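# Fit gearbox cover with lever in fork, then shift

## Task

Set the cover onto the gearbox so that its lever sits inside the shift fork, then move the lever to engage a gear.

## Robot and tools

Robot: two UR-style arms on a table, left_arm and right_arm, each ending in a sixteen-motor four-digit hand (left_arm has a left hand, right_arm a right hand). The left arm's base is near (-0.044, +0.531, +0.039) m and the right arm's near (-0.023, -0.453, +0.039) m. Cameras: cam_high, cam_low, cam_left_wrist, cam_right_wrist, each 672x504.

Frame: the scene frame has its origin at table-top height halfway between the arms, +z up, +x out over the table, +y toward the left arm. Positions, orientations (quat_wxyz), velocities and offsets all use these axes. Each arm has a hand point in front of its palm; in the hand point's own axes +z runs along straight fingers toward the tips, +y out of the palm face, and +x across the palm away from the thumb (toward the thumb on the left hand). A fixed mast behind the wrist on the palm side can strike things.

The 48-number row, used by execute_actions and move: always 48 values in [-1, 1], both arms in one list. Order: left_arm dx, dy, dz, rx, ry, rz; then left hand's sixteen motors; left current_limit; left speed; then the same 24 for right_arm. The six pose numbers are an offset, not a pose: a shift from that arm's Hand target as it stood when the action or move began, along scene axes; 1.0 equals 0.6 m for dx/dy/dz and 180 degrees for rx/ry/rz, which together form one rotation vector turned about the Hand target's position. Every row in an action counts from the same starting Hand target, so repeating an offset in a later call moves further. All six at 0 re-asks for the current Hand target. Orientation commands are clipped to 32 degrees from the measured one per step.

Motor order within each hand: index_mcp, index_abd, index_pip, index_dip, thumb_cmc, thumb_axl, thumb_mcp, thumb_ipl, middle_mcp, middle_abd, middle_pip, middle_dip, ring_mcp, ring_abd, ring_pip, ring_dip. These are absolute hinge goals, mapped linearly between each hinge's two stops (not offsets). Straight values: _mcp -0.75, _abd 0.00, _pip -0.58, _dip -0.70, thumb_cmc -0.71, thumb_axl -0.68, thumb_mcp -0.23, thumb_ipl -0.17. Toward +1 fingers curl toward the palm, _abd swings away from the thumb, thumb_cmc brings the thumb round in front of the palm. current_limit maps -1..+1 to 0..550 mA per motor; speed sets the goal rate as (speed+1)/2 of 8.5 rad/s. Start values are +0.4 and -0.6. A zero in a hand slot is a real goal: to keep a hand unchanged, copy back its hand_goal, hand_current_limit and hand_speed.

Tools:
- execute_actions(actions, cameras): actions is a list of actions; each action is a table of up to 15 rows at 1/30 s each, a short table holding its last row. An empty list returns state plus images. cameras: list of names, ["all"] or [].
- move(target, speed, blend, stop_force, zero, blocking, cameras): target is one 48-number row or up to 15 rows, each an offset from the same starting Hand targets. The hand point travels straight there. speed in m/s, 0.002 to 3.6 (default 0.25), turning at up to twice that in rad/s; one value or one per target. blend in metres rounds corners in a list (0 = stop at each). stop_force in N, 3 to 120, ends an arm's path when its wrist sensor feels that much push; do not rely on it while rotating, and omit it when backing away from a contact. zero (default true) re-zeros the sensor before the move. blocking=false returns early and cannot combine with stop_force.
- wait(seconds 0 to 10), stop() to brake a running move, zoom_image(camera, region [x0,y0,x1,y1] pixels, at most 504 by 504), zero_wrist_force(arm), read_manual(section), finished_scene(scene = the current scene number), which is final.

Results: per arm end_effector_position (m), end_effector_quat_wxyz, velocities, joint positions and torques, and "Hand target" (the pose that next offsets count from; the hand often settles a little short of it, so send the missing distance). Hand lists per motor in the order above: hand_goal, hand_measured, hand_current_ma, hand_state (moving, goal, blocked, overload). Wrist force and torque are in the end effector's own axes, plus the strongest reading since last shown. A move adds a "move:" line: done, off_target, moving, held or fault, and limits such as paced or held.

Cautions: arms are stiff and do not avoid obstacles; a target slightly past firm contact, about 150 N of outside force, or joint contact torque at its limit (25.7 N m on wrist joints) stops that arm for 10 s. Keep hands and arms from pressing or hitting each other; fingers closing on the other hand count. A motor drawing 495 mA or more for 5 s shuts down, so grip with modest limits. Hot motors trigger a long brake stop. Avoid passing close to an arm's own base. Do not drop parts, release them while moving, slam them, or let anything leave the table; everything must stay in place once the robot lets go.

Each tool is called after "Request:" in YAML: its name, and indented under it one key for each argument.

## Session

Request:
execute_actions:
  actions: []
  cameras: ["all"]

Request:
zoom_image:
  camera: "cam_high"
  region: [180, 180, 440, 340]

Request:
zoom_image:
  camera: "cam_low"
  region: [240, 150, 490, 310]

Scene clock: 0.00 s.
left_arm: end_effector_position=(+0.3367, +0.6443, +0.1579) hand_goal=(-0.754, +0.000, -0.576, -0.696, -0.714, -0.678, -0.226, -0.168, -0.754, +0.000, -0.576, -0.696, -0.754, +0.000, -0.576, -0.696) hand_measured=(-0.754, +0.000, -0.576, -0.696, -0.714, -0.678, -0.226, -0.168, -0.754, +0.000, -0.576, -0.696, -0.754, +0.000, -0.576, -0.696) hand_current_ma=(+0, +0, +0, +0, +0, +0, +0, +0, +0, +0, +0, +0, +0, +0, +0, +0) hand_state=(goal, goal, goal, goal, goal, goal, goal, goal, goal, goal, goal, goal, goal, goal, goal, goal) hand_current_limit=0.40 hand_speed=-0.60 end_effector_quat_wxyz=(+0.055, +0.688, +0.406, -0.599) | right_arm: end_effector_position=(+0.3866, -0.4732, +0.2005) hand_goal=(-0.754, +0.000, -0.576, -0.696, -0.714, -0.678, -0.226, -0.168, -0.754, +0.000, -0.576, -0.696, -0.754, +0.000, -0.576, -0.696) hand_measured=(-0.754, +0.000, -0.576, -0.696, -0.714, -0.678, -0.226, -0.168, -0.754, +0.000, -0.576, -0.696, -0.754, +0.000, -0.576, -0.696) hand_current_ma=(+0, +0, +0, +0, +0, +0, +0, +0, +0, +0, +0, +0, +0, +0, +0, +0) hand_state=(goal, goal, goal, goal, goal, goal, goal, goal, goal, goal, goal, goal, goal, goal, goal, goal) hand_current_limit=0.40 hand_speed=-0.60 end_effector_quat_wxyz=(+0.026, +0.722, +0.690, -0.043)
Joint positions: left_arm=[3.904 -2.072 -1.611 -2.319 1.688 1.162] | right_arm=[-0.314 -1.925 2.378 -2.029 -1.671 -0.281]
Joint velocities: within noise
Joint torques (N m): no reading
Wrist force (N): no reading
Wrist torque (N m): no reading
Wrist force, peak (N): no reading
Hand target: left_arm +0.3367, +0.6443, +0.1579; +0.055, +0.688, +0.406, -0.599 | right_arm +0.3866, -0.4732, +0.2005; +0.026, +0.722, +0.690, -0.043

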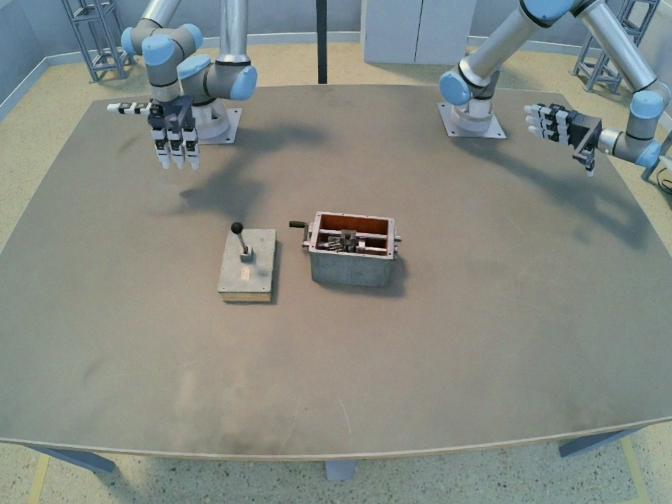

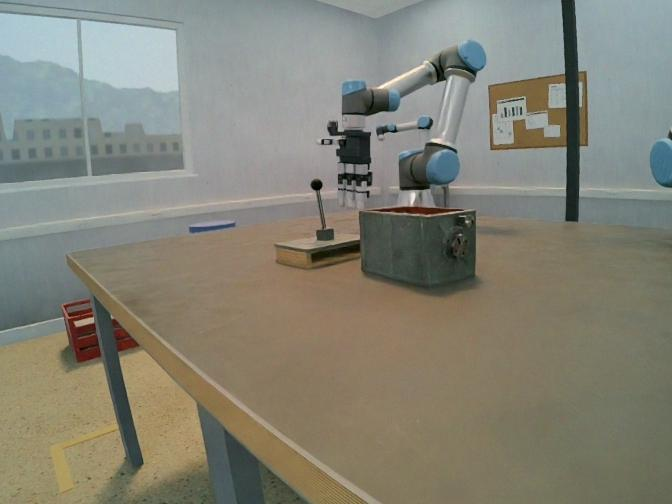

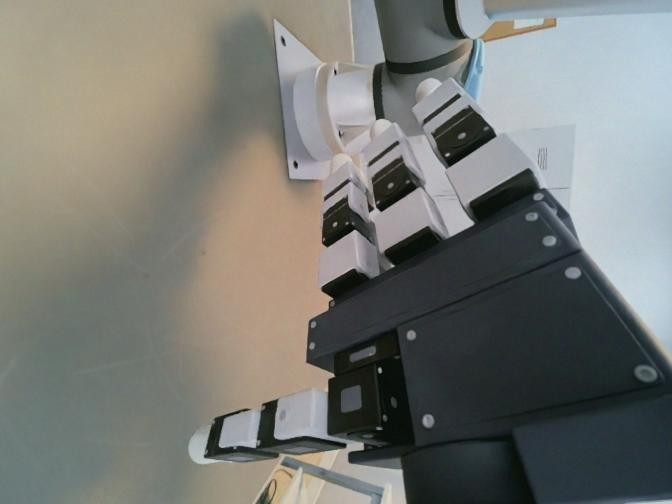

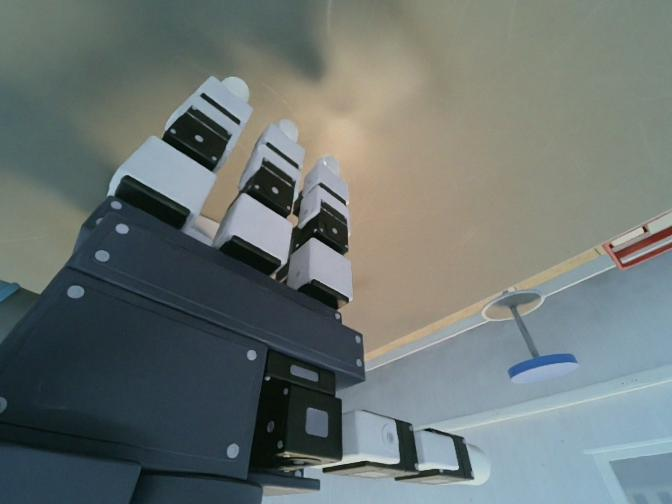

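Scaled by 1.938.

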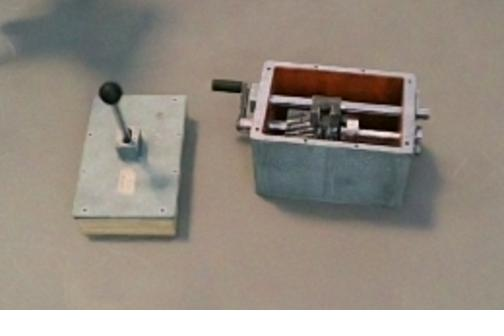

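Scaled by 2.016.

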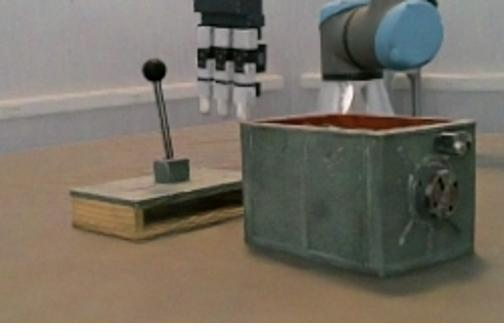

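Request:
move:
  target:
    - [0,0,0,0,0,0,-0.754,0,-0.576,-0.696,-0.714,-0.678,-0.226,-0.168,-0.754,0,-0.576,-0.696,-0.754,0,-0.576,-0.696,0.4,-0.6,0.1,0.2,0.4167,0.155,0.102,0.222,-0.754,0,-0.576,-0.696,-0.714,-0.678,-0.226,-0.168,-0.754,0,-0.576,-0.696,-0.754,0,-0.576,-0.696,0.4,-0.6]
    - [0,0,0,0,0,0,-0.754,0,-0.576,-0.696,-0.714,-0.678,-0.226,-0.168,-0.754,0,-0.576,-0.696,-0.754,0,-0.576,-0.696,0.4,-0.6,0.284,0.8253,0.0942,0.31,0.204,0.4437,-0.754,0,-0.576,-0.696,-0.714,-0.678,-0.226,-0.168,-0.754,0,-0.576,-0.696,-0.754,0,-0.576,-0.696,0.4,-0.6]
  speed: 0.4
  blend: 0.05
  cameras: ["cam_right_wrist"]

Request:
zoom_image:
  camera: "cam_right_wrist"
  region: [372, 80, 672, 380]

Request:
zoom_image:
  camera: "cam_right_wrist"
  region: [430, 190, 580, 310]

Scene clock: 45.40 s.
left_arm: end_effector_position=(+0.3367, +0.6443, +0.1579) hand_goal=(-0.754, +0.000, -0.576, -0.696, -0.714, -0.678, -0.226, -0.168, -0.754, +0.000, -0.576, -0.696, -0.754, +0.000, -0.576, -0.696) hand_measured=(-0.752, +0.000, -0.576, -0.696, -0.712, -0.678, -0.226, -0.168, -0.752, +0.000, -0.576, -0.696, -0.752, +0.000, -0.576, -0.696) hand_current_ma=(+6, -1, -2, +0, +4, +2, +0, +1, +5, -2, -2, +0, +6, -2, -2, +0) hand_state=(goal, goal, goal, goal, goal, goal, goal, goal, goal, goal, goal, goal, goal, goal, goal, goal) hand_current_limit=0.40 hand_speed=-0.60 end_effector_quat_wxyz=(+0.055, +0.688, +0.406, -0.599) | right_arm: end_effector_position=(+0.5570, +0.0219, +0.2570) hand_goal=(-0.754, +0.000, -0.576, -0.696, -0.714, -0.678, -0.226, -0.168, -0.754, +0.000, -0.576, -0.696, -0.754, +0.000, -0.576, -0.696) hand_measured=(-0.754, +0.000, -0.576, -0.696, -0.714, -0.678, -0.224, -0.168, -0.754, +0.000, -0.576, -0.696, -0.754, +0.000, -0.576, -0.696) hand_current_ma=(+3, -3, -3, +0, -1, +3, +12, +1, +3, -3, -3, +0, +3, -3, -3, +0) hand_state=(goal, goal, goal, goal, goal, goal, goal, goal, goal, goal, goal, goal, goal, goal, goal, goal) hand_current_limit=0.40 hand_speed=-0.60 end_effector_quat_wxyz=(-0.455, +0.026, +0.886, +0.080)
Joint positions: left_arm=[3.904 -2.072 -1.611 -2.319 1.688 1.162] | right_arm=[0.294 -0.57 0.455 -0.554 -1.18 -1.423]
Joint torques (N m): left_arm=[-0.97 39.47 16.17 -0.48 0.38 -0.23] | right_arm=[7.77 -51.52 -26.79 2.26 -1.58 -2.53]
Wrist force (N): left_arm=[0.0 0.2 0.1] | right_arm=[-0.8 0.8 -0.1]
Wrist torque (N m): left_arm=[0.02 0.01 -0.01] | right_arm=[0.04 0.21 -0.05]
Wrist force, peak (N): left_arm=[-0.3 0.4 0.1] | right_arm=[-1.9 2.4 0.8]
Hand target: left_arm +0.3367, +0.6443, +0.1579; +0.055, +0.688, +0.406, -0.599 | right_arm +0.5570, +0.0220, +0.2570; -0.455, +0.026, +0.886, +0.080
Off the commanded pose: left_arm 0.000 m, 0 deg | right_arm 0.000 m, 0 deg.
move: done
Images, in order (width x height): cam_right_wrist 672x504.

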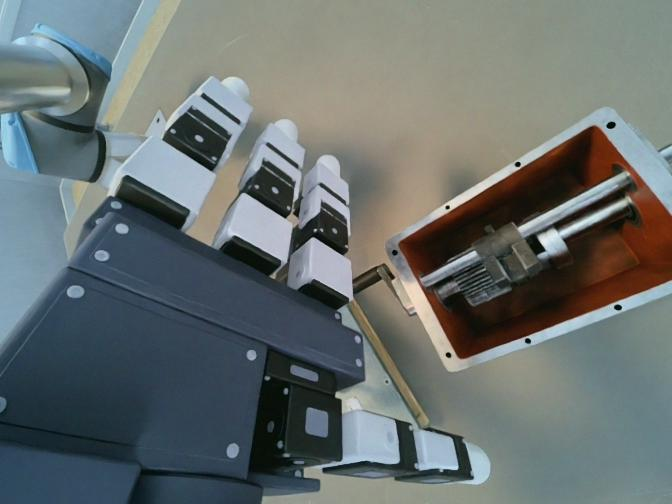

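Scaled by 1.680.

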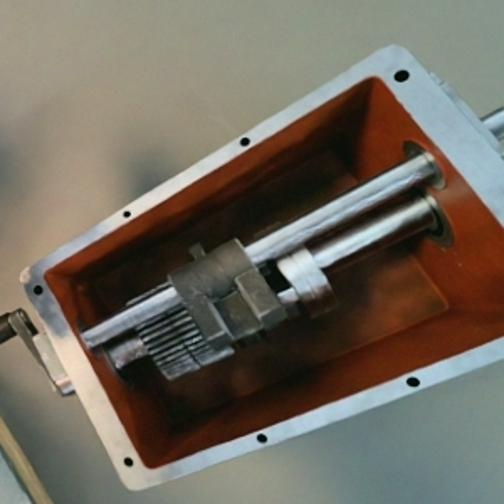

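Scaled by 3.360.

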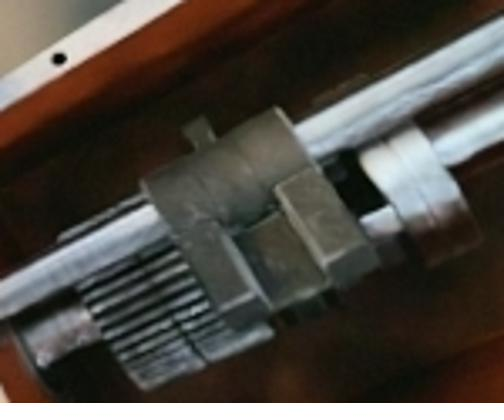

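Request:
move:
  target:
    - [0,0,0,0,0,0,-0.754,0,-0.576,-0.696,-0.714,-0.678,-0.226,-0.168,-0.754,0,-0.576,-0.696,-0.754,0,-0.576,-0.696,0.4,-0.6,0,-0.05,0.1,0,0,0,-0.754,0,-0.576,-0.696,-0.714,-0.678,-0.226,-0.168,-0.754,0,-0.576,-0.696,-0.754,0,-0.576,-0.696,0.4,-0.6]
    - [0,0,0,0,0,0,-0.754,0,-0.576,-0.696,-0.714,-0.678,-0.226,-0.168,-0.754,0,-0.576,-0.696,-0.754,0,-0.576,-0.696,0.4,-0.6,0.0173,-0.445,0.1007,0,0,0,-0.754,0,-0.576,-0.696,-0.714,-0.678,-0.226,-0.168,-0.754,0,-0.576,-0.696,-0.754,0,-0.576,-0.696,0.4,-0.6]
  speed: 0.35
  blend: 0.03
  cameras: ["cam_right_wrist"]

Request:
zoom_image:
  camera: "cam_right_wrist"
  region: [380, 130, 650, 400]

Request:
zoom_image:
  camera: "cam_right_wrist"
  region: [480, 210, 580, 310]

Scene clock: 96.50 s.
left_arm: end_effector_position=(+0.3367, +0.6443, +0.1579) hand_goal=(-0.754, +0.000, -0.576, -0.696, -0.714, -0.678, -0.226, -0.168, -0.754, +0.000, -0.576, -0.696, -0.754, +0.000, -0.576, -0.696) hand_measured=(-0.752, +0.000, -0.576, -0.696, -0.712, -0.678, -0.226, -0.168, -0.752, +0.000, -0.576, -0.696, -0.752, +0.000, -0.576, -0.696) hand_current_ma=(+6, -1, -2, +0, +4, +2, +0, +1, +5, -2, -2, +0, +6, -2, -2, +0) hand_state=(goal, goal, goal, goal, goal, goal, goal, goal, goal, goal, goal, goal, goal, goal, goal, goal) hand_current_limit=0.40 hand_speed=-0.60 end_effector_quat_wxyz=(+0.055, +0.688, +0.406, -0.599) | right_arm: end_effector_position=(+0.5674, -0.2449, +0.3174) hand_goal=(-0.754, +0.000, -0.576, -0.696, -0.714, -0.678, -0.226, -0.168, -0.754, +0.000, -0.576, -0.696, -0.754, +0.000, -0.576, -0.696) hand_measured=(-0.754, -0.002, -0.576, -0.696, -0.714, -0.678, -0.224, -0.168, -0.754, +0.000, -0.576, -0.696, -0.754, -0.002, -0.576, -0.696) hand_current_ma=(+2, -3, -3, +0, -1, +3, +12, +1, +2, -3, -3, +0, +2, -4, -3, +0) hand_state=(goal, goal, goal, goal, goal, goal, goal, goal, goal, goal, goal, goal, goal, goal, goal, goal) hand_current_limit=0.40 hand_speed=-0.60 end_effector_quat_wxyz=(-0.455, +0.026, +0.886, +0.080)
Joint positions: left_arm=[3.904 -2.072 -1.611 -2.319 1.688 1.162] | right_arm=[-0.05 -0.801 0.719 -0.532 -1.457 -1.636]
Joint torques (N m): left_arm=[-0.06 39.08 15.78 -0.65 0.2 -0.27] | right_arm=[-6.5 -66.61 -12.59 -1.92 -2.08 -2.38]
Wrist force (N): left_arm=[0.0 0.2 0.1] | right_arm=[-0.7 0.8 0.3]
Wrist torque (N m): left_arm=[0.02 0.00 0.00] | right_arm=[0.01 0.19 -0.02]
Wrist force, peak (N): left_arm=[-0.2 0.4 0.3] | right_arm=[-2.1 1.7 1.3]
Hand target: left_arm +0.3367, +0.6443, +0.1579; +0.055, +0.688, +0.406, -0.599 | right_arm +0.5674, -0.2450, +0.3174; -0.455, +0.026, +0.886, +0.080
Off the commanded pose: left_arm 0.000 m, 0 deg | right_arm 0.000 m, 0 deg.
move: done
Images, in order (width x height): cam_right_wrist 672x504.

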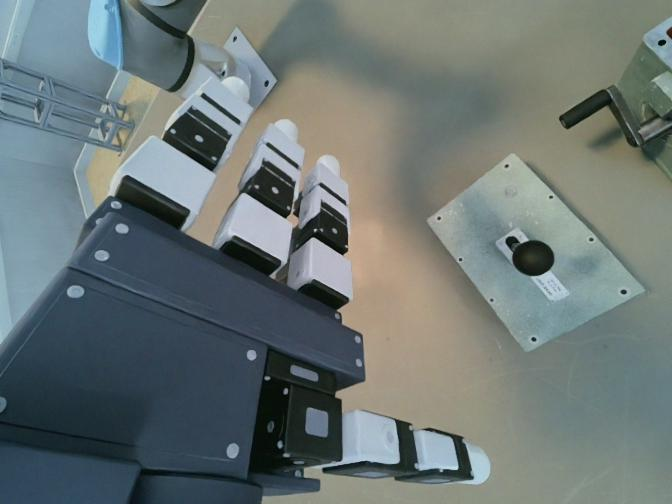

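Scaled by 1.867.

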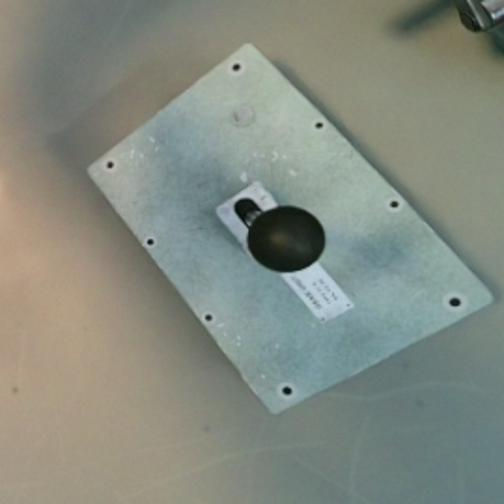

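Scaled by 5.040.

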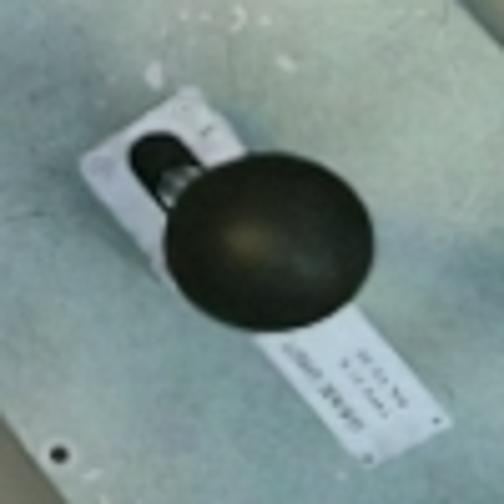

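Request:
move:
  target:
    - [0,0,0,0,0,0,-0.754,0,-0.576,-0.696,-0.714,-0.678,-0.226,-0.168,-0.754,0,-0.576,-0.696,-0.754,0,-0.576,-0.696,0.4,-0.6,-0.1957,0.025,0.221,0.0343,-0.2556,-0.2979,-0.754,-0.13,-0.576,-0.696,-0.714,-0.678,-0.226,-0.168,-0.754,0.1,-0.576,-0.696,-0.342,0.15,-0.576,-0.696,0.4,-0.6]
    - [0,0,0,0,0,0,-0.754,0,-0.576,-0.696,-0.714,-0.678,-0.226,-0.168,-0.754,0,-0.576,-0.696,-0.754,0,-0.576,-0.696,0.4,-0.6,-0.1957,0.0322,0.2,0.0686,-0.5111,-0.5957,-0.754,-0.13,-0.576,-0.696,-0.714,-0.678,-0.226,-0.168,-0.754,0.1,-0.576,-0.696,-0.342,0.15,-0.576,-0.696,0.4,-0.6]
    - [0,0,0,0,0,0,-0.754,0,-0.576,-0.696,-0.714,-0.678,-0.226,-0.168,-0.754,0,-0.576,-0.696,-0.754,0,-0.576,-0.696,0.4,-0.6,-0.1507,0.0322,-0.1107,0.0686,-0.5111,-0.5957,-0.754,-0.13,-0.576,-0.696,-0.714,-0.678,-0.226,-0.168,-0.754,0.1,-0.576,-0.696,-0.342,0.15,-0.576,-0.696,0.4,-0.6]
  speed: [0.35, 0.35, 0.25]
  blend: [0.03, 0.03, 0]
  cameras: ["cam_right_wrist", "cam_high", "cam_low"]

Request:
zoom_image:
  camera: "cam_right_wrist"
  region: [200, 40, 440, 280]

Request:
zoom_image:
  camera: "cam_high"
  region: [285, 190, 415, 300]

Request:
zoom_image:
  camera: "cam_high"
  region: [200, 200, 300, 310]

Request:
zoom_image:
  camera: "cam_low"
  region: [330, 170, 490, 300]

Scene clock: 213.03 s.
left_arm: end_effector_position=(+0.3367, +0.6443, +0.1579) hand_goal=(-0.754, +0.000, -0.576, -0.696, -0.714, -0.678, -0.226, -0.168, -0.754, +0.000, -0.576, -0.696, -0.754, +0.000, -0.576, -0.696) hand_measured=(-0.752, +0.000, -0.576, -0.696, -0.712, -0.678, -0.226, -0.168, -0.752, +0.000, -0.576, -0.696, -0.752, +0.000, -0.576, -0.696) hand_current_ma=(+6, -1, -2, +0, +4, +2, +0, +1, +5, -2, -2, +0, +6, -2, -2, +0) hand_state=(goal, goal, goal, goal, goal, goal, goal, goal, goal, goal, goal, goal, goal, goal, goal, goal) hand_current_limit=0.40 hand_speed=-0.60 end_effector_quat_wxyz=(+0.055, +0.688, +0.406, -0.599) | right_arm: end_effector_position=(+0.4770, -0.2257, +0.2511) hand_goal=(-0.754, -0.130, -0.576, -0.696, -0.714, -0.678, -0.226, -0.168, -0.754, +0.100, -0.576, -0.696, -0.342, +0.150, -0.576, -0.696) hand_measured=(-0.762, -0.130, -0.576, -0.696, -0.722, -0.678, -0.224, -0.168, -0.762, +0.098, -0.576, -0.696, -0.352, +0.146, -0.576, -0.696) hand_current_ma=(-34, -1, -3, +0, -33, +3, +12, +1, -32, -10, -3, +0, -42, -11, -3, +0) hand_state=(goal, goal, goal, goal, goal, goal, goal, goal, goal, goal, goal, goal, goal, goal, goal, goal) hand_current_limit=0.40 hand_speed=-0.60 end_effector_quat_wxyz=(+0.449, +0.555, +0.544, +0.440)
Joint positions: left_arm=[3.904 -2.072 -1.611 -2.319 1.688 1.162] | right_arm=[0.416 -0.815 2.328 -4.424 -1.985 0.094]
Joint torques (N m): left_arm=[-1.52 39.68 15.23 -0.62 0.28 -0.08] | right_arm=[-6.12 -24.59 -8.92 -4.16 2.04 -2.45]
Wrist force (N): left_arm=[-0.2 0.3 0.1] | right_arm=[0.2 0.0 -0.4]
Wrist torque (N m): left_arm=[0.04 0.03 -0.02] | right_arm=[-0.08 0.13 -0.07]
Wrist force, peak (N): left_arm=[0.0 0.3 0.5] | right_arm=[-1.7 0.8 -0.2]
Hand target: left_arm +0.3367, +0.6443, +0.1579; +0.055, +0.688, +0.406, -0.599 | right_arm +0.4770, -0.2257, +0.2510; +0.449, +0.555, +0.544, +0.440
Off the commanded pose: left_arm 0.000 m, 0 deg | right_arm 0.000 m, 0 deg.
move: done
Images, in order (width x height): cam_high 672x504, cam_low 672x504, cam_right_wrist 672x504.

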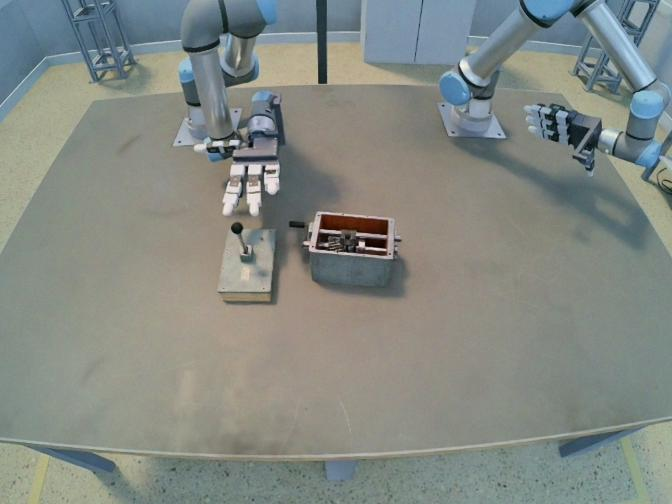

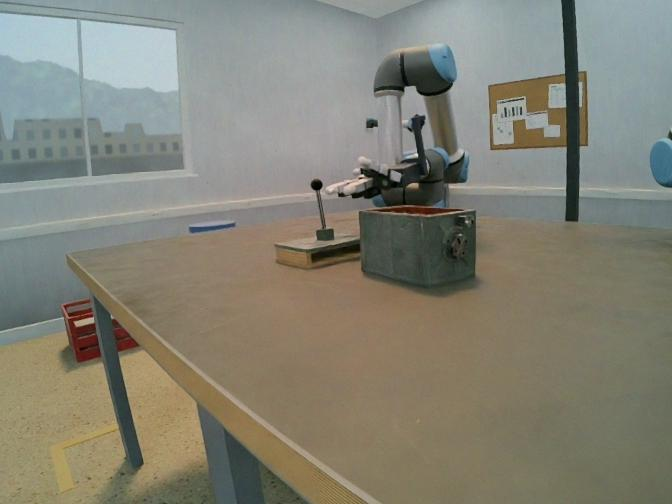

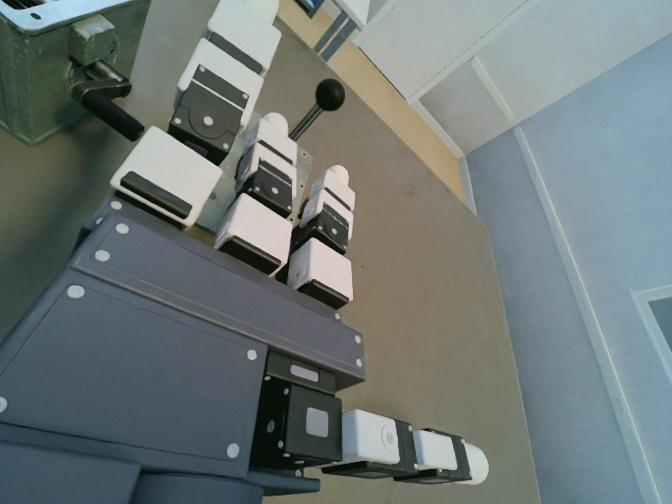

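Scaled by 2.100.

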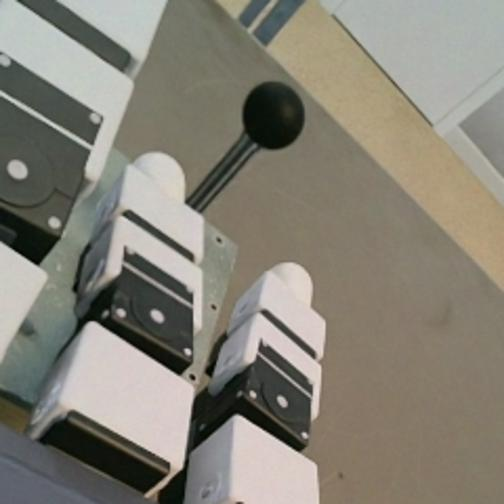

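Scaled by 3.877.

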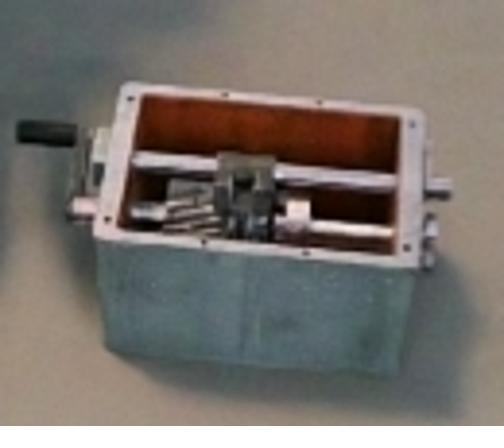

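Scaled by 4.582.

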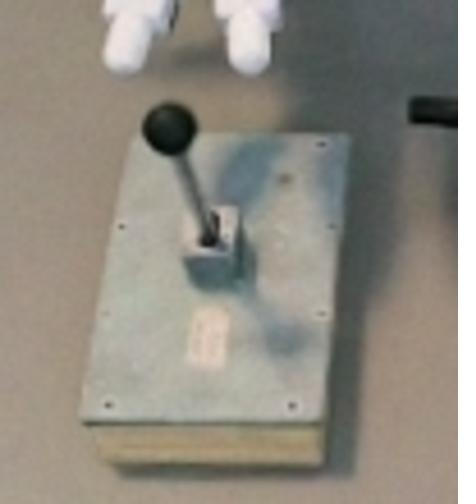

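Scaled by 3.150.

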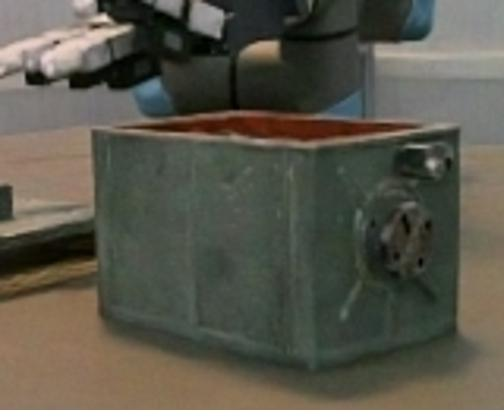

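Request:
move:
  target:
    - [0,0,0,0,0,0,-0.754,0,-0.576,-0.696,-0.714,-0.678,-0.226,-0.168,-0.754,0,-0.576,-0.696,-0.754,0,-0.576,-0.696,0.4,-0.6,0.0002,0.0047,0,0,0,0,-0.754,-0.13,-0.576,-0.696,-0.714,-0.678,-0.226,-0.168,-0.754,0.1,-0.576,-0.696,-0.342,0.15,-0.576,-0.696,0.4,-0.6]
    - [0,0,0,0,0,0,-0.754,0,-0.576,-0.696,-0.714,-0.678,-0.226,-0.168,-0.754,0,-0.576,-0.696,-0.754,0,-0.576,-0.696,0.4,-0.6,0.1322,0.0019,-0.0281,0,0,0,-0.754,-0.13,-0.576,-0.696,-0.714,-0.678,-0.226,-0.168,-0.754,0.1,-0.576,-0.696,-0.342,0.15,-0.576,-0.696,0.4,-0.6]
  speed: 0.06
  stop_force: 5
  cameras: ["cam_right_wrist", "cam_low"]

Request:
zoom_image:
  camera: "cam_right_wrist"
  region: [200, 60, 440, 300]

Request:
zoom_image:
  camera: "cam_low"
  region: [260, 150, 400, 280]

Scene clock: 268.63 s.
left_arm: end_effector_position=(+0.3367, +0.6443, +0.1579) hand_goal=(-0.754, +0.000, -0.576, -0.696, -0.714, -0.678, -0.226, -0.168, -0.754, +0.000, -0.576, -0.696, -0.754, +0.000, -0.576, -0.696) hand_measured=(-0.752, +0.000, -0.576, -0.696, -0.712, -0.678, -0.226, -0.168, -0.752, +0.000, -0.576, -0.696, -0.752, +0.000, -0.576, -0.696) hand_current_ma=(+6, -1, -2, +0, +4, +2, +0, +1, +5, -2, -2, +0, +6, -2, -2, +0) hand_state=(goal, goal, goal, goal, goal, goal, goal, goal, goal, goal, goal, goal, goal, goal, goal, goal) hand_current_limit=0.40 hand_speed=-0.60 end_effector_quat_wxyz=(+0.055, +0.688, +0.406, -0.599) | right_arm: end_effector_position=(+0.5563, -0.2246, +0.2342) hand_goal=(-0.754, -0.130, -0.576, -0.696, -0.714, -0.678, -0.226, -0.168, -0.754, +0.100, -0.576, -0.696, -0.342, +0.150, -0.576, -0.696) hand_measured=(-0.762, -0.130, -0.576, -0.696, -0.722, -0.678, -0.224, -0.168, -0.762, +0.098, -0.576, -0.696, -0.352, +0.148, -0.576, -0.696) hand_current_ma=(-34, -1, -3, +0, -33, +3, +12, +1, -32, -9, -3, +0, -42, -10, -3, +0) hand_state=(goal, goal, goal, goal, goal, goal, goal, goal, goal, goal, goal, goal, goal, goal, goal, goal) hand_current_limit=0.40 hand_speed=-0.60 end_effector_quat_wxyz=(+0.449, +0.555, +0.544, +0.440)
Joint positions: left_arm=[3.904 -2.072 -1.611 -2.319 1.688 1.162] | right_arm=[0.342 -0.742 2.143 -4.319 -1.913 0.076]
Joint torques (N m): left_arm=[-0.59 39.49 14.54 -0.25 0.05 -0.29] | right_arm=[-6.24 -30.61 -12.39 0.4 2.09 -2.42]
Wrist force (N): left_arm=[0.1 0.1 -0.1] | right_arm=[0.6 -0.1 -0.3]
Wrist torque (N m): left_arm=[0.02 -0.01 0.01] | right_arm=[-0.11 0.08 -0.05]
Wrist force, peak (N): left_arm=[-0.3 0.1 0.4] | right_arm=[0.7 -0.3 -0.7]
Hand target: left_arm +0.3367, +0.6443, +0.1579; +0.055, +0.688, +0.406, -0.599 | right_arm +0.5563, -0.2246, +0.2342; +0.449, +0.555, +0.544, +0.440
Off the commanded pose: left_arm 0.000 m, 0 deg | right_arm 0.000 m, 0 deg.
move: done
Images, in order (width x height): cam_low 672x504, cam_right_wrist 672x504.

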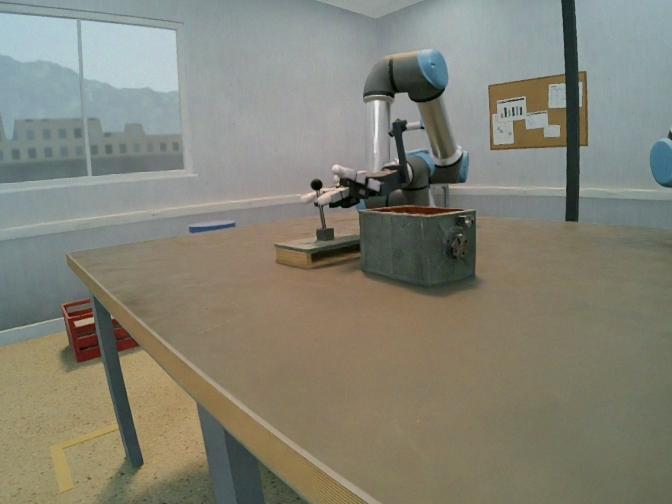

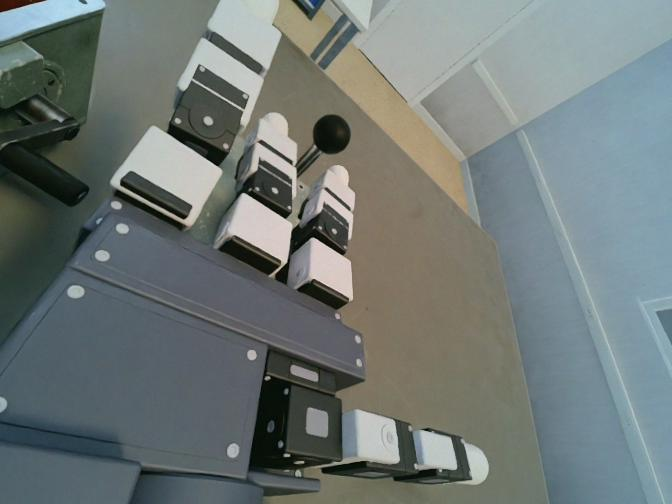

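Scaled by 2.100.

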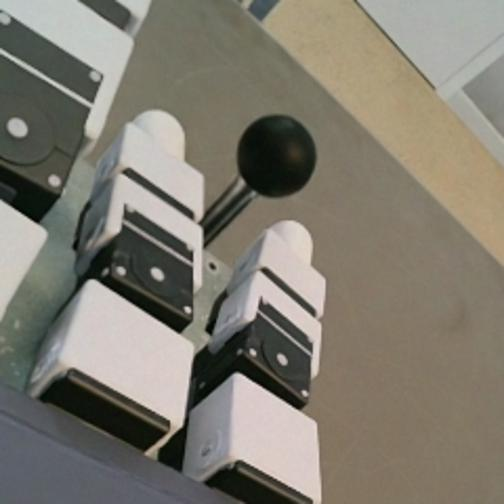

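Scaled by 3.600.

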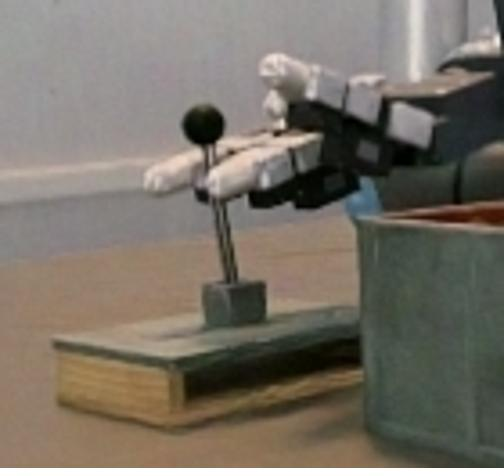

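Request:
move:
  target: [0,0,0,0,0,0,-0.754,0,-0.576,-0.696,-0.714,-0.678,-0.226,-0.168,-0.754,0,-0.576,-0.696,-0.754,0,-0.576,-0.696,0.4,-0.6,0.129,-0.0027,-0.0274,0,0,0,-0.754,-0.13,-0.576,-0.696,-0.714,-0.678,-0.226,-0.168,-0.754,0.1,-0.576,-0.696,-0.342,0.15,-0.576,-0.696,0.4,-0.6]
  speed: 0.035
  stop_force: 4
  cameras: ["cam_right_wrist","cam_low"]

Scene clock: 334.50 s.
left_arm: end_effector_position=(+0.3367, +0.6443, +0.1579) hand_goal=(-0.754, +0.000, -0.576, -0.696, -0.714, -0.678, -0.226, -0.168, -0.754, +0.000, -0.576, -0.696, -0.754, +0.000, -0.576, -0.696) hand_measured=(-0.752, +0.000, -0.576, -0.696, -0.712, -0.678, -0.226, -0.168, -0.752, +0.000, -0.576, -0.696, -0.752, +0.000, -0.576, -0.696) hand_current_ma=(+6, -1, -2, +0, +4, +2, +0, +1, +5, -2, -2, +0, +6, -2, -2, +0) hand_state=(goal, goal, goal, goal, goal, goal, goal, goal, goal, goal, goal, goal, goal, goal, goal, goal) hand_current_limit=0.40 hand_speed=-0.60 end_effector_quat_wxyz=(+0.055, +0.688, +0.406, -0.599) | right_arm: end_effector_position=(+0.6337, -0.2262, +0.2177) hand_goal=(-0.754, -0.130, -0.576, -0.696, -0.714, -0.678, -0.226, -0.168, -0.754, +0.100, -0.576, -0.696, -0.342, +0.150, -0.576, -0.696) hand_measured=(-0.762, -0.130, -0.576, -0.696, -0.722, -0.678, -0.224, -0.168, -0.762, +0.098, -0.576, -0.696, -0.352, +0.148, -0.576, -0.696) hand_current_ma=(-34, -1, -3, +0, -33, +3, +12, +1, -32, -9, -3, +0, -42, -10, -3, +0) hand_state=(goal, goal, goal, goal, goal, goal, goal, goal, goal, goal, goal, goal, goal, goal, goal, goal) hand_current_limit=0.40 hand_speed=-0.60 end_effector_quat_wxyz=(+0.449, +0.555, +0.544, +0.440)
Joint positions: left_arm=[3.904 -2.072 -1.611 -2.319 1.688 1.162] | right_arm=[0.286 -0.66 1.946 -4.208 -1.858 0.063]
Joint torques (N m): left_arm=[-1 40.42 16.37 -0.19 0.2 -0.42] | right_arm=[-6.1 -35.46 -14.06 0.42 2.16 -2.46]
Wrist force (N): left_arm=[-0.1 0.1 -0.2] | right_arm=[0.4 -0.2 0.2]
Wrist torque (N m): left_arm=[0.03 0.01 -0.01] | right_arm=[-0.16 0.09 -0.06]
Wrist force, peak (N): left_arm=[0.1 0.4 0.4] | right_arm=[0.6 -0.4 -0.9]
Hand target: left_arm +0.3367, +0.6443, +0.1579; +0.055, +0.688, +0.406, -0.599 | right_arm +0.6337, -0.2262, +0.2177; +0.449, +0.555, +0.544, +0.440
Off the commanded pose: left_arm 0.000 m, 0 deg | right_arm 0.000 m, 0 deg.
move: done
Images, in order (width x height): cam_low 672x504, cam_right_wrist 672x504.

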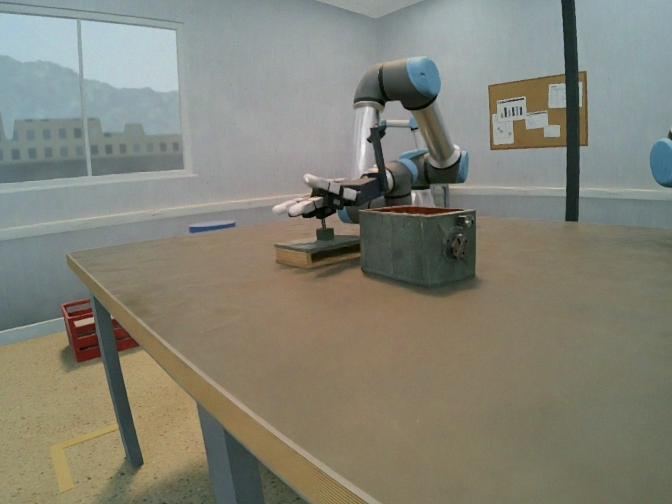

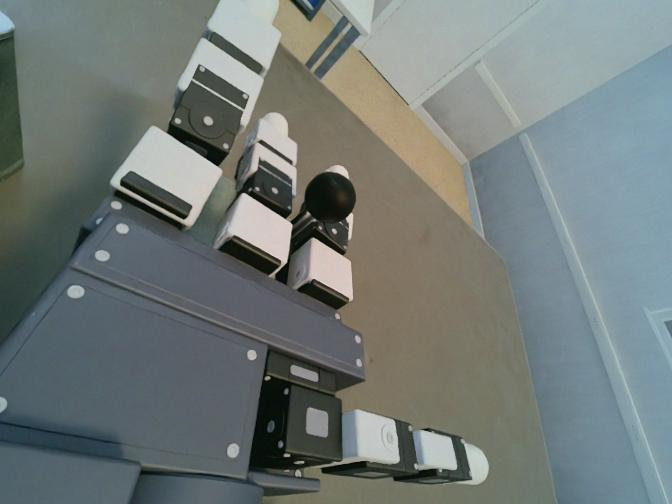

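Request:
move:
  target: [0,0,0,0,0,0,-0.754,0,-0.576,-0.696,-0.714,-0.678,-0.226,-0.168,-0.754,0,-0.576,-0.696,-0.754,0,-0.576,-0.696,0.4,-0.6,0,0,0,0,0,0,-0.754,0,0.55,-0.15,0.786,-0.678,-0.226,-0.168,-0.754,0,0.55,-0.15,-0.342,0.1,-0.576,-0.696,0.1,-0.8]
  cameras: ["cam_right_wrist"]

Request:
move:
  target: [0,0,0,0,0,0,-0.754,0,-0.576,-0.696,-0.714,-0.678,-0.226,-0.168,-0.754,0,-0.576,-0.696,-0.754,0,-0.576,-0.696,0.4,-0.6,0,0,0,0,0,0,-0.754,0,0.55,0.2,0.786,-0.678,0.337,0.373,-0.754,0,0.55,0.2,-0.342,0.1,-0.576,-0.696,0.1,-0.8]
  cameras: ["cam_right_wrist","cam_low"]

Scene clock: 345.73 s.
left_arm: end_effector_position=(+0.3367, +0.6443, +0.1579) hand_goal=(-0.754, +0.000, -0.576, -0.696, -0.714, -0.678, -0.226, -0.168, -0.754, +0.000, -0.576, -0.696, -0.754, +0.000, -0.576, -0.696) hand_measured=(-0.752, +0.000, -0.576, -0.696, -0.712, -0.678, -0.226, -0.168, -0.752, +0.000, -0.576, -0.696, -0.752, +0.000, -0.576, -0.696) hand_current_ma=(+6, -1, -2, +0, +4, +2, +0, +1, +5, -2, -2, +0, +6, -2, -2, +0) hand_state=(goal, goal, goal, goal, goal, goal, goal, goal, goal, goal, goal, goal, goal, goal, goal, goal) hand_current_limit=0.40 hand_speed=-0.60 end_effector_quat_wxyz=(+0.055, +0.688, +0.406, -0.599) | right_arm: end_effector_position=(+0.6337, -0.2262, +0.2177) hand_goal=(-0.754, +0.000, +0.550, -0.150, +0.786, -0.678, -0.226, -0.168, -0.754, +0.000, +0.550, -0.150, -0.342, +0.100, -0.576, -0.696) hand_measured=(-0.762, -0.002, +0.544, -0.152, +0.786, -0.678, -0.224, -0.168, -0.762, +0.002, +0.546, -0.152, -0.352, +0.104, -0.576, -0.696) hand_current_ma=(-34, -10, -22, -11, -3, +3, +12, +1, -32, +10, -19, -9, -42, +13, -3, +0) hand_state=(goal, goal, goal, goal, goal, goal, goal, goal, goal, goal, goal, goal, goal, goal, goal, goal) hand_current_limit=0.10 hand_speed=-0.80 end_effector_quat_wxyz=(+0.449, +0.555, +0.544, +0.440)
Joint positions: left_arm=[3.904 -2.072 -1.611 -2.319 1.688 1.162] | right_arm=[0.286 -0.66 1.946 -4.208 -1.858 0.063]
Joint torques (N m): left_arm=[0.71 39.29 16.31 -0.34 0.3 -0.65] | right_arm=[-5.66 -36.34 -13.67 0.15 1.78 -2.3]
Wrist force (N): left_arm=[-0.3 0.1 0.3] | right_arm=[0.4 -0.1 -0.3]
Wrist torque (N m): left_arm=[-0.01 0.05 -0.03] | right_arm=[-0.12 0.09 -0.13]
Wrist force, peak (N): left_arm=[-0.5 0.0 0.2] | right_arm=[0.7 -0.5 -0.1]
Hand target: left_arm +0.3367, +0.6443, +0.1579; +0.055, +0.688, +0.406, -0.599 | right_arm +0.6337, -0.2262, +0.2177; +0.449, +0.555, +0.544, +0.440
Off the commanded pose: left_arm 0.000 m, 0 deg | right_arm 0.000 m, 0 deg.
move: done
Images, in order (width x height): cam_right_wrist 672x504.

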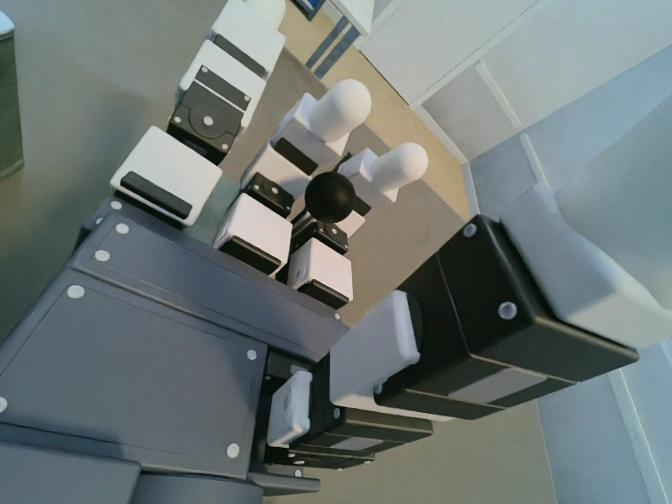

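Scene clock: 347.03 s.
left_arm: end_effector_position=(+0.3367, +0.6443, +0.1579) hand_goal=(-0.754, +0.000, -0.576, -0.696, -0.714, -0.678, -0.226, -0.168, -0.754, +0.000, -0.576, -0.696, -0.754, +0.000, -0.576, -0.696) hand_measured=(-0.752, +0.000, -0.576, -0.696, -0.712, -0.678, -0.226, -0.168, -0.752, +0.000, -0.576, -0.696, -0.752, +0.000, -0.576, -0.696) hand_current_ma=(+6, -1, -2, +0, +4, +2, +0, +1, +5, -2, -2, +0, +6, -2, -2, +0) hand_state=(goal, goal, goal, goal, goal, goal, goal, goal, goal, goal, goal, goal, goal, goal, goal, goal) hand_current_limit=0.40 hand_speed=-0.60 end_effector_quat_wxyz=(+0.055, +0.688, +0.406, -0.599) | right_arm: end_effector_position=(+0.6337, -0.2262, +0.2177) hand_goal=(-0.754, +0.000, +0.550, +0.200, +0.786, -0.678, +0.336, +0.372, -0.754, +0.000, +0.550, +0.200, -0.342, +0.100, -0.576, -0.696) hand_measured=(-0.762, -0.002, +0.544, +0.198, +0.786, -0.678, +0.338, +0.370, -0.762, +0.002, +0.546, +0.198, -0.352, +0.104, -0.576, -0.696) hand_current_ma=(-34, -10, -21, -11, -3, +3, +8, -6, -32, +10, -18, -9, -42, +13, -3, +0) hand_state=(goal, goal, goal, goal, goal, goal, goal, goal, goal, goal, goal, goal, goal, goal, goal, goal) hand_current_limit=0.10 hand_speed=-0.80 end_effector_quat_wxyz=(+0.449, +0.555, +0.544, +0.440)
Joint positions: left_arm=[3.904 -2.072 -1.611 -2.319 1.688 1.162] | right_arm=[0.286 -0.66 1.946 -4.208 -1.858 0.063]
Joint torques (N m): left_arm=[-0.82 39.76 15.02 0 0.28 -0.62] | right_arm=[-5.86 -36.52 -13.83 -0.16 1.49 -2.37]
Wrist force (N): left_arm=[-0.2 0.0 0.1] | right_arm=[0.0 -0.4 -0.2]
Wrist torque (N m): left_arm=[0.00 0.04 -0.02] | right_arm=[-0.13 0.13 -0.16]
Wrist force, peak (N): left_arm=[-0.4 0.4 -0.1] | right_arm=[0.6 -0.3 -0.4]
Hand target: left_arm +0.3367, +0.6443, +0.1579; +0.055, +0.688, +0.406, -0.599 | right_arm +0.6337, -0.2262, +0.2177; +0.449, +0.555, +0.544, +0.440
Off the commanded pose: left_arm 0.000 m, 0 deg | right_arm 0.000 m, 0 deg.
move: done
Images, in order (width x height): cam_low 672x504, cam_right_wrist 672x504.

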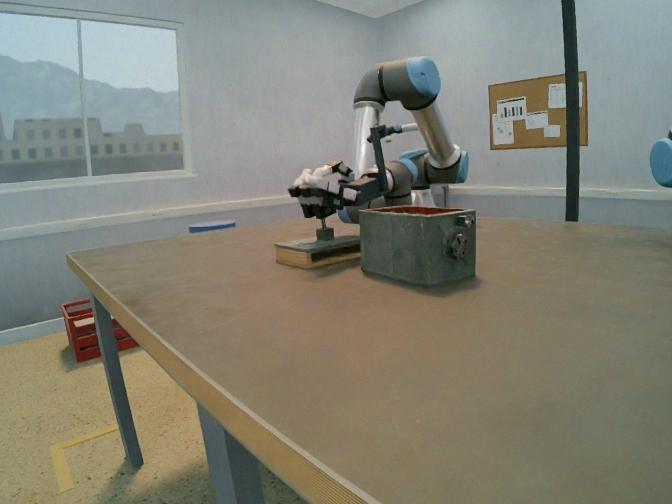

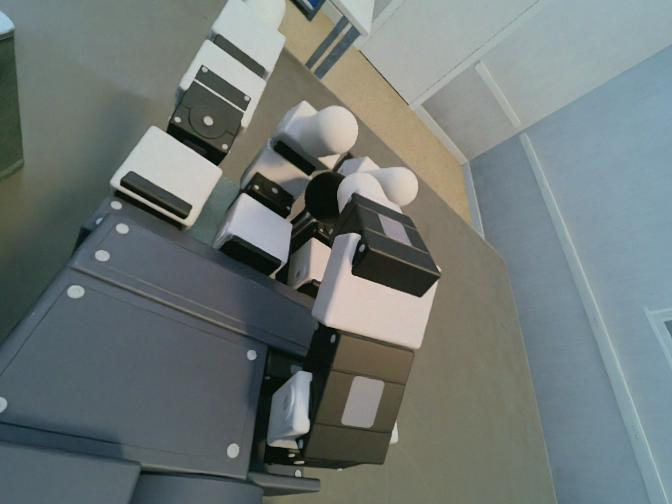

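Request:
zero_wrist_force:
  arm: "right_arm"

Request:
move:
  target: [0,0,0,0,0,0,-0.754,0,-0.576,-0.696,-0.714,-0.678,-0.226,-0.168,-0.754,0,-0.576,-0.696,-0.754,0,-0.576,-0.696,0.4,-0.6,0.00624,-0.00013,0.02934,0,0,0,-0.754,0,0.55,0.2,0.786,-0.678,0.337,0.373,-0.754,0,0.55,0.2,-0.342,0.1,-0.576,-0.696,0.1,-0.8]
  speed: 0.005
  stop_force: 3
  cameras: ["cam_right_wrist"]

Wrist force sensor zeroed.

Scene clock: 359.80 s.
left_arm: end_effector_position=(+0.3367, +0.6443, +0.1579) hand_goal=(-0.754, +0.000, -0.576, -0.696, -0.714, -0.678, -0.226, -0.168, -0.754, +0.000, -0.576, -0.696, -0.754, +0.000, -0.576, -0.696) hand_measured=(-0.752, +0.000, -0.576, -0.696, -0.712, -0.678, -0.226, -0.168, -0.752, +0.000, -0.576, -0.696, -0.752, +0.000, -0.576, -0.696) hand_current_ma=(+6, -1, -2, +0, +4, +2, +0, +1, +5, -2, -2, +0, +6, -2, -2, +0) hand_state=(goal, goal, goal, goal, goal, goal, goal, goal, goal, goal, goal, goal, goal, goal, goal, goal) hand_current_limit=0.40 hand_speed=-0.60 end_effector_quat_wxyz=(+0.055, +0.688, +0.406, -0.599) | right_arm: end_effector_position=(+0.6364, -0.2263, +0.2302) hand_goal=(-0.754, +0.000, +0.550, +0.200, +0.786, -0.678, +0.336, +0.372, -0.754, +0.000, +0.550, +0.200, -0.342, +0.100, -0.576, -0.696) hand_measured=(-0.768, -0.002, +0.544, +0.198, +0.786, -0.678, +0.338, +0.370, -0.766, +0.002, +0.546, +0.198, -0.352, +0.104, -0.576, -0.696) hand_current_ma=(-61, -6, -21, -11, -3, +3, +8, -6, -51, +6, -18, -9, -42, +13, -3, +0) hand_state=(goal, goal, goal, goal, goal, goal, goal, goal, goal, goal, goal, goal, goal, goal, goal, goal) hand_current_limit=0.10 hand_speed=-0.80 end_effector_quat_wxyz=(+0.449, +0.555, +0.544, +0.440)
Joint positions: left_arm=[3.904 -2.072 -1.611 -2.319 1.688 1.162] | right_arm=[0.284 -0.688 1.948 -4.182 -1.856 0.062]
Joint torques (N m): left_arm=[-0.24 41.05 15 0.04 0.09 -0.56] | right_arm=[-0.17 -36.19 -11.46 -4.37 -0.08 -1.98]
Wrist force (N, zeroed by zero_wrist_force on right_arm): left_arm=[-0.2 0.3 0.3] | right_arm=[0.6 -1.4 -0.3]
Wrist torque (N m, zeroed by zero_wrist_force on right_arm): left_arm=[0.02 0.04 -0.03] | right_arm=[0.06 -0.06 0.04]
Wrist force, peak (N, zeroed by zero_wrist_force on right_arm): left_arm=[-0.5 0.2 0.2] | right_arm=[0.3 -3.5 -0.4]
Hand target: left_arm +0.3367, +0.6443, +0.1579; +0.055, +0.688, +0.406, -0.599 | right_arm +0.6364, -0.2263, +0.2302; +0.449, +0.555, +0.544, +0.440 (not the last commanded pose)
Off the commanded pose: left_arm 0.000 m, 0 deg | right_arm 0.005 m, 0 deg.
move: contact (right_arm)
Images, in order (width x height): cam_right_wrist 672x504.

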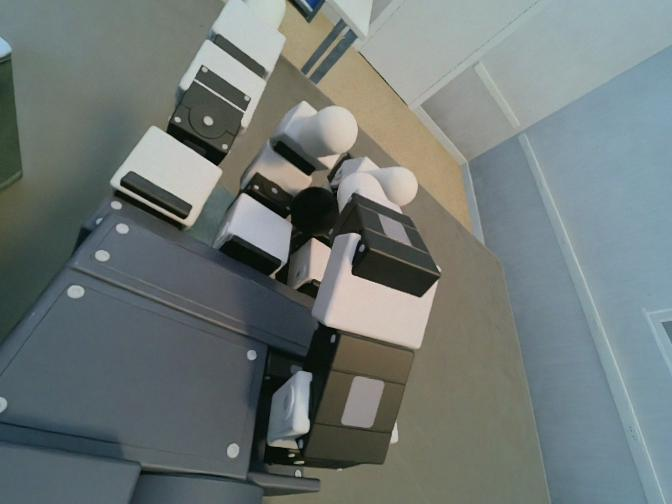

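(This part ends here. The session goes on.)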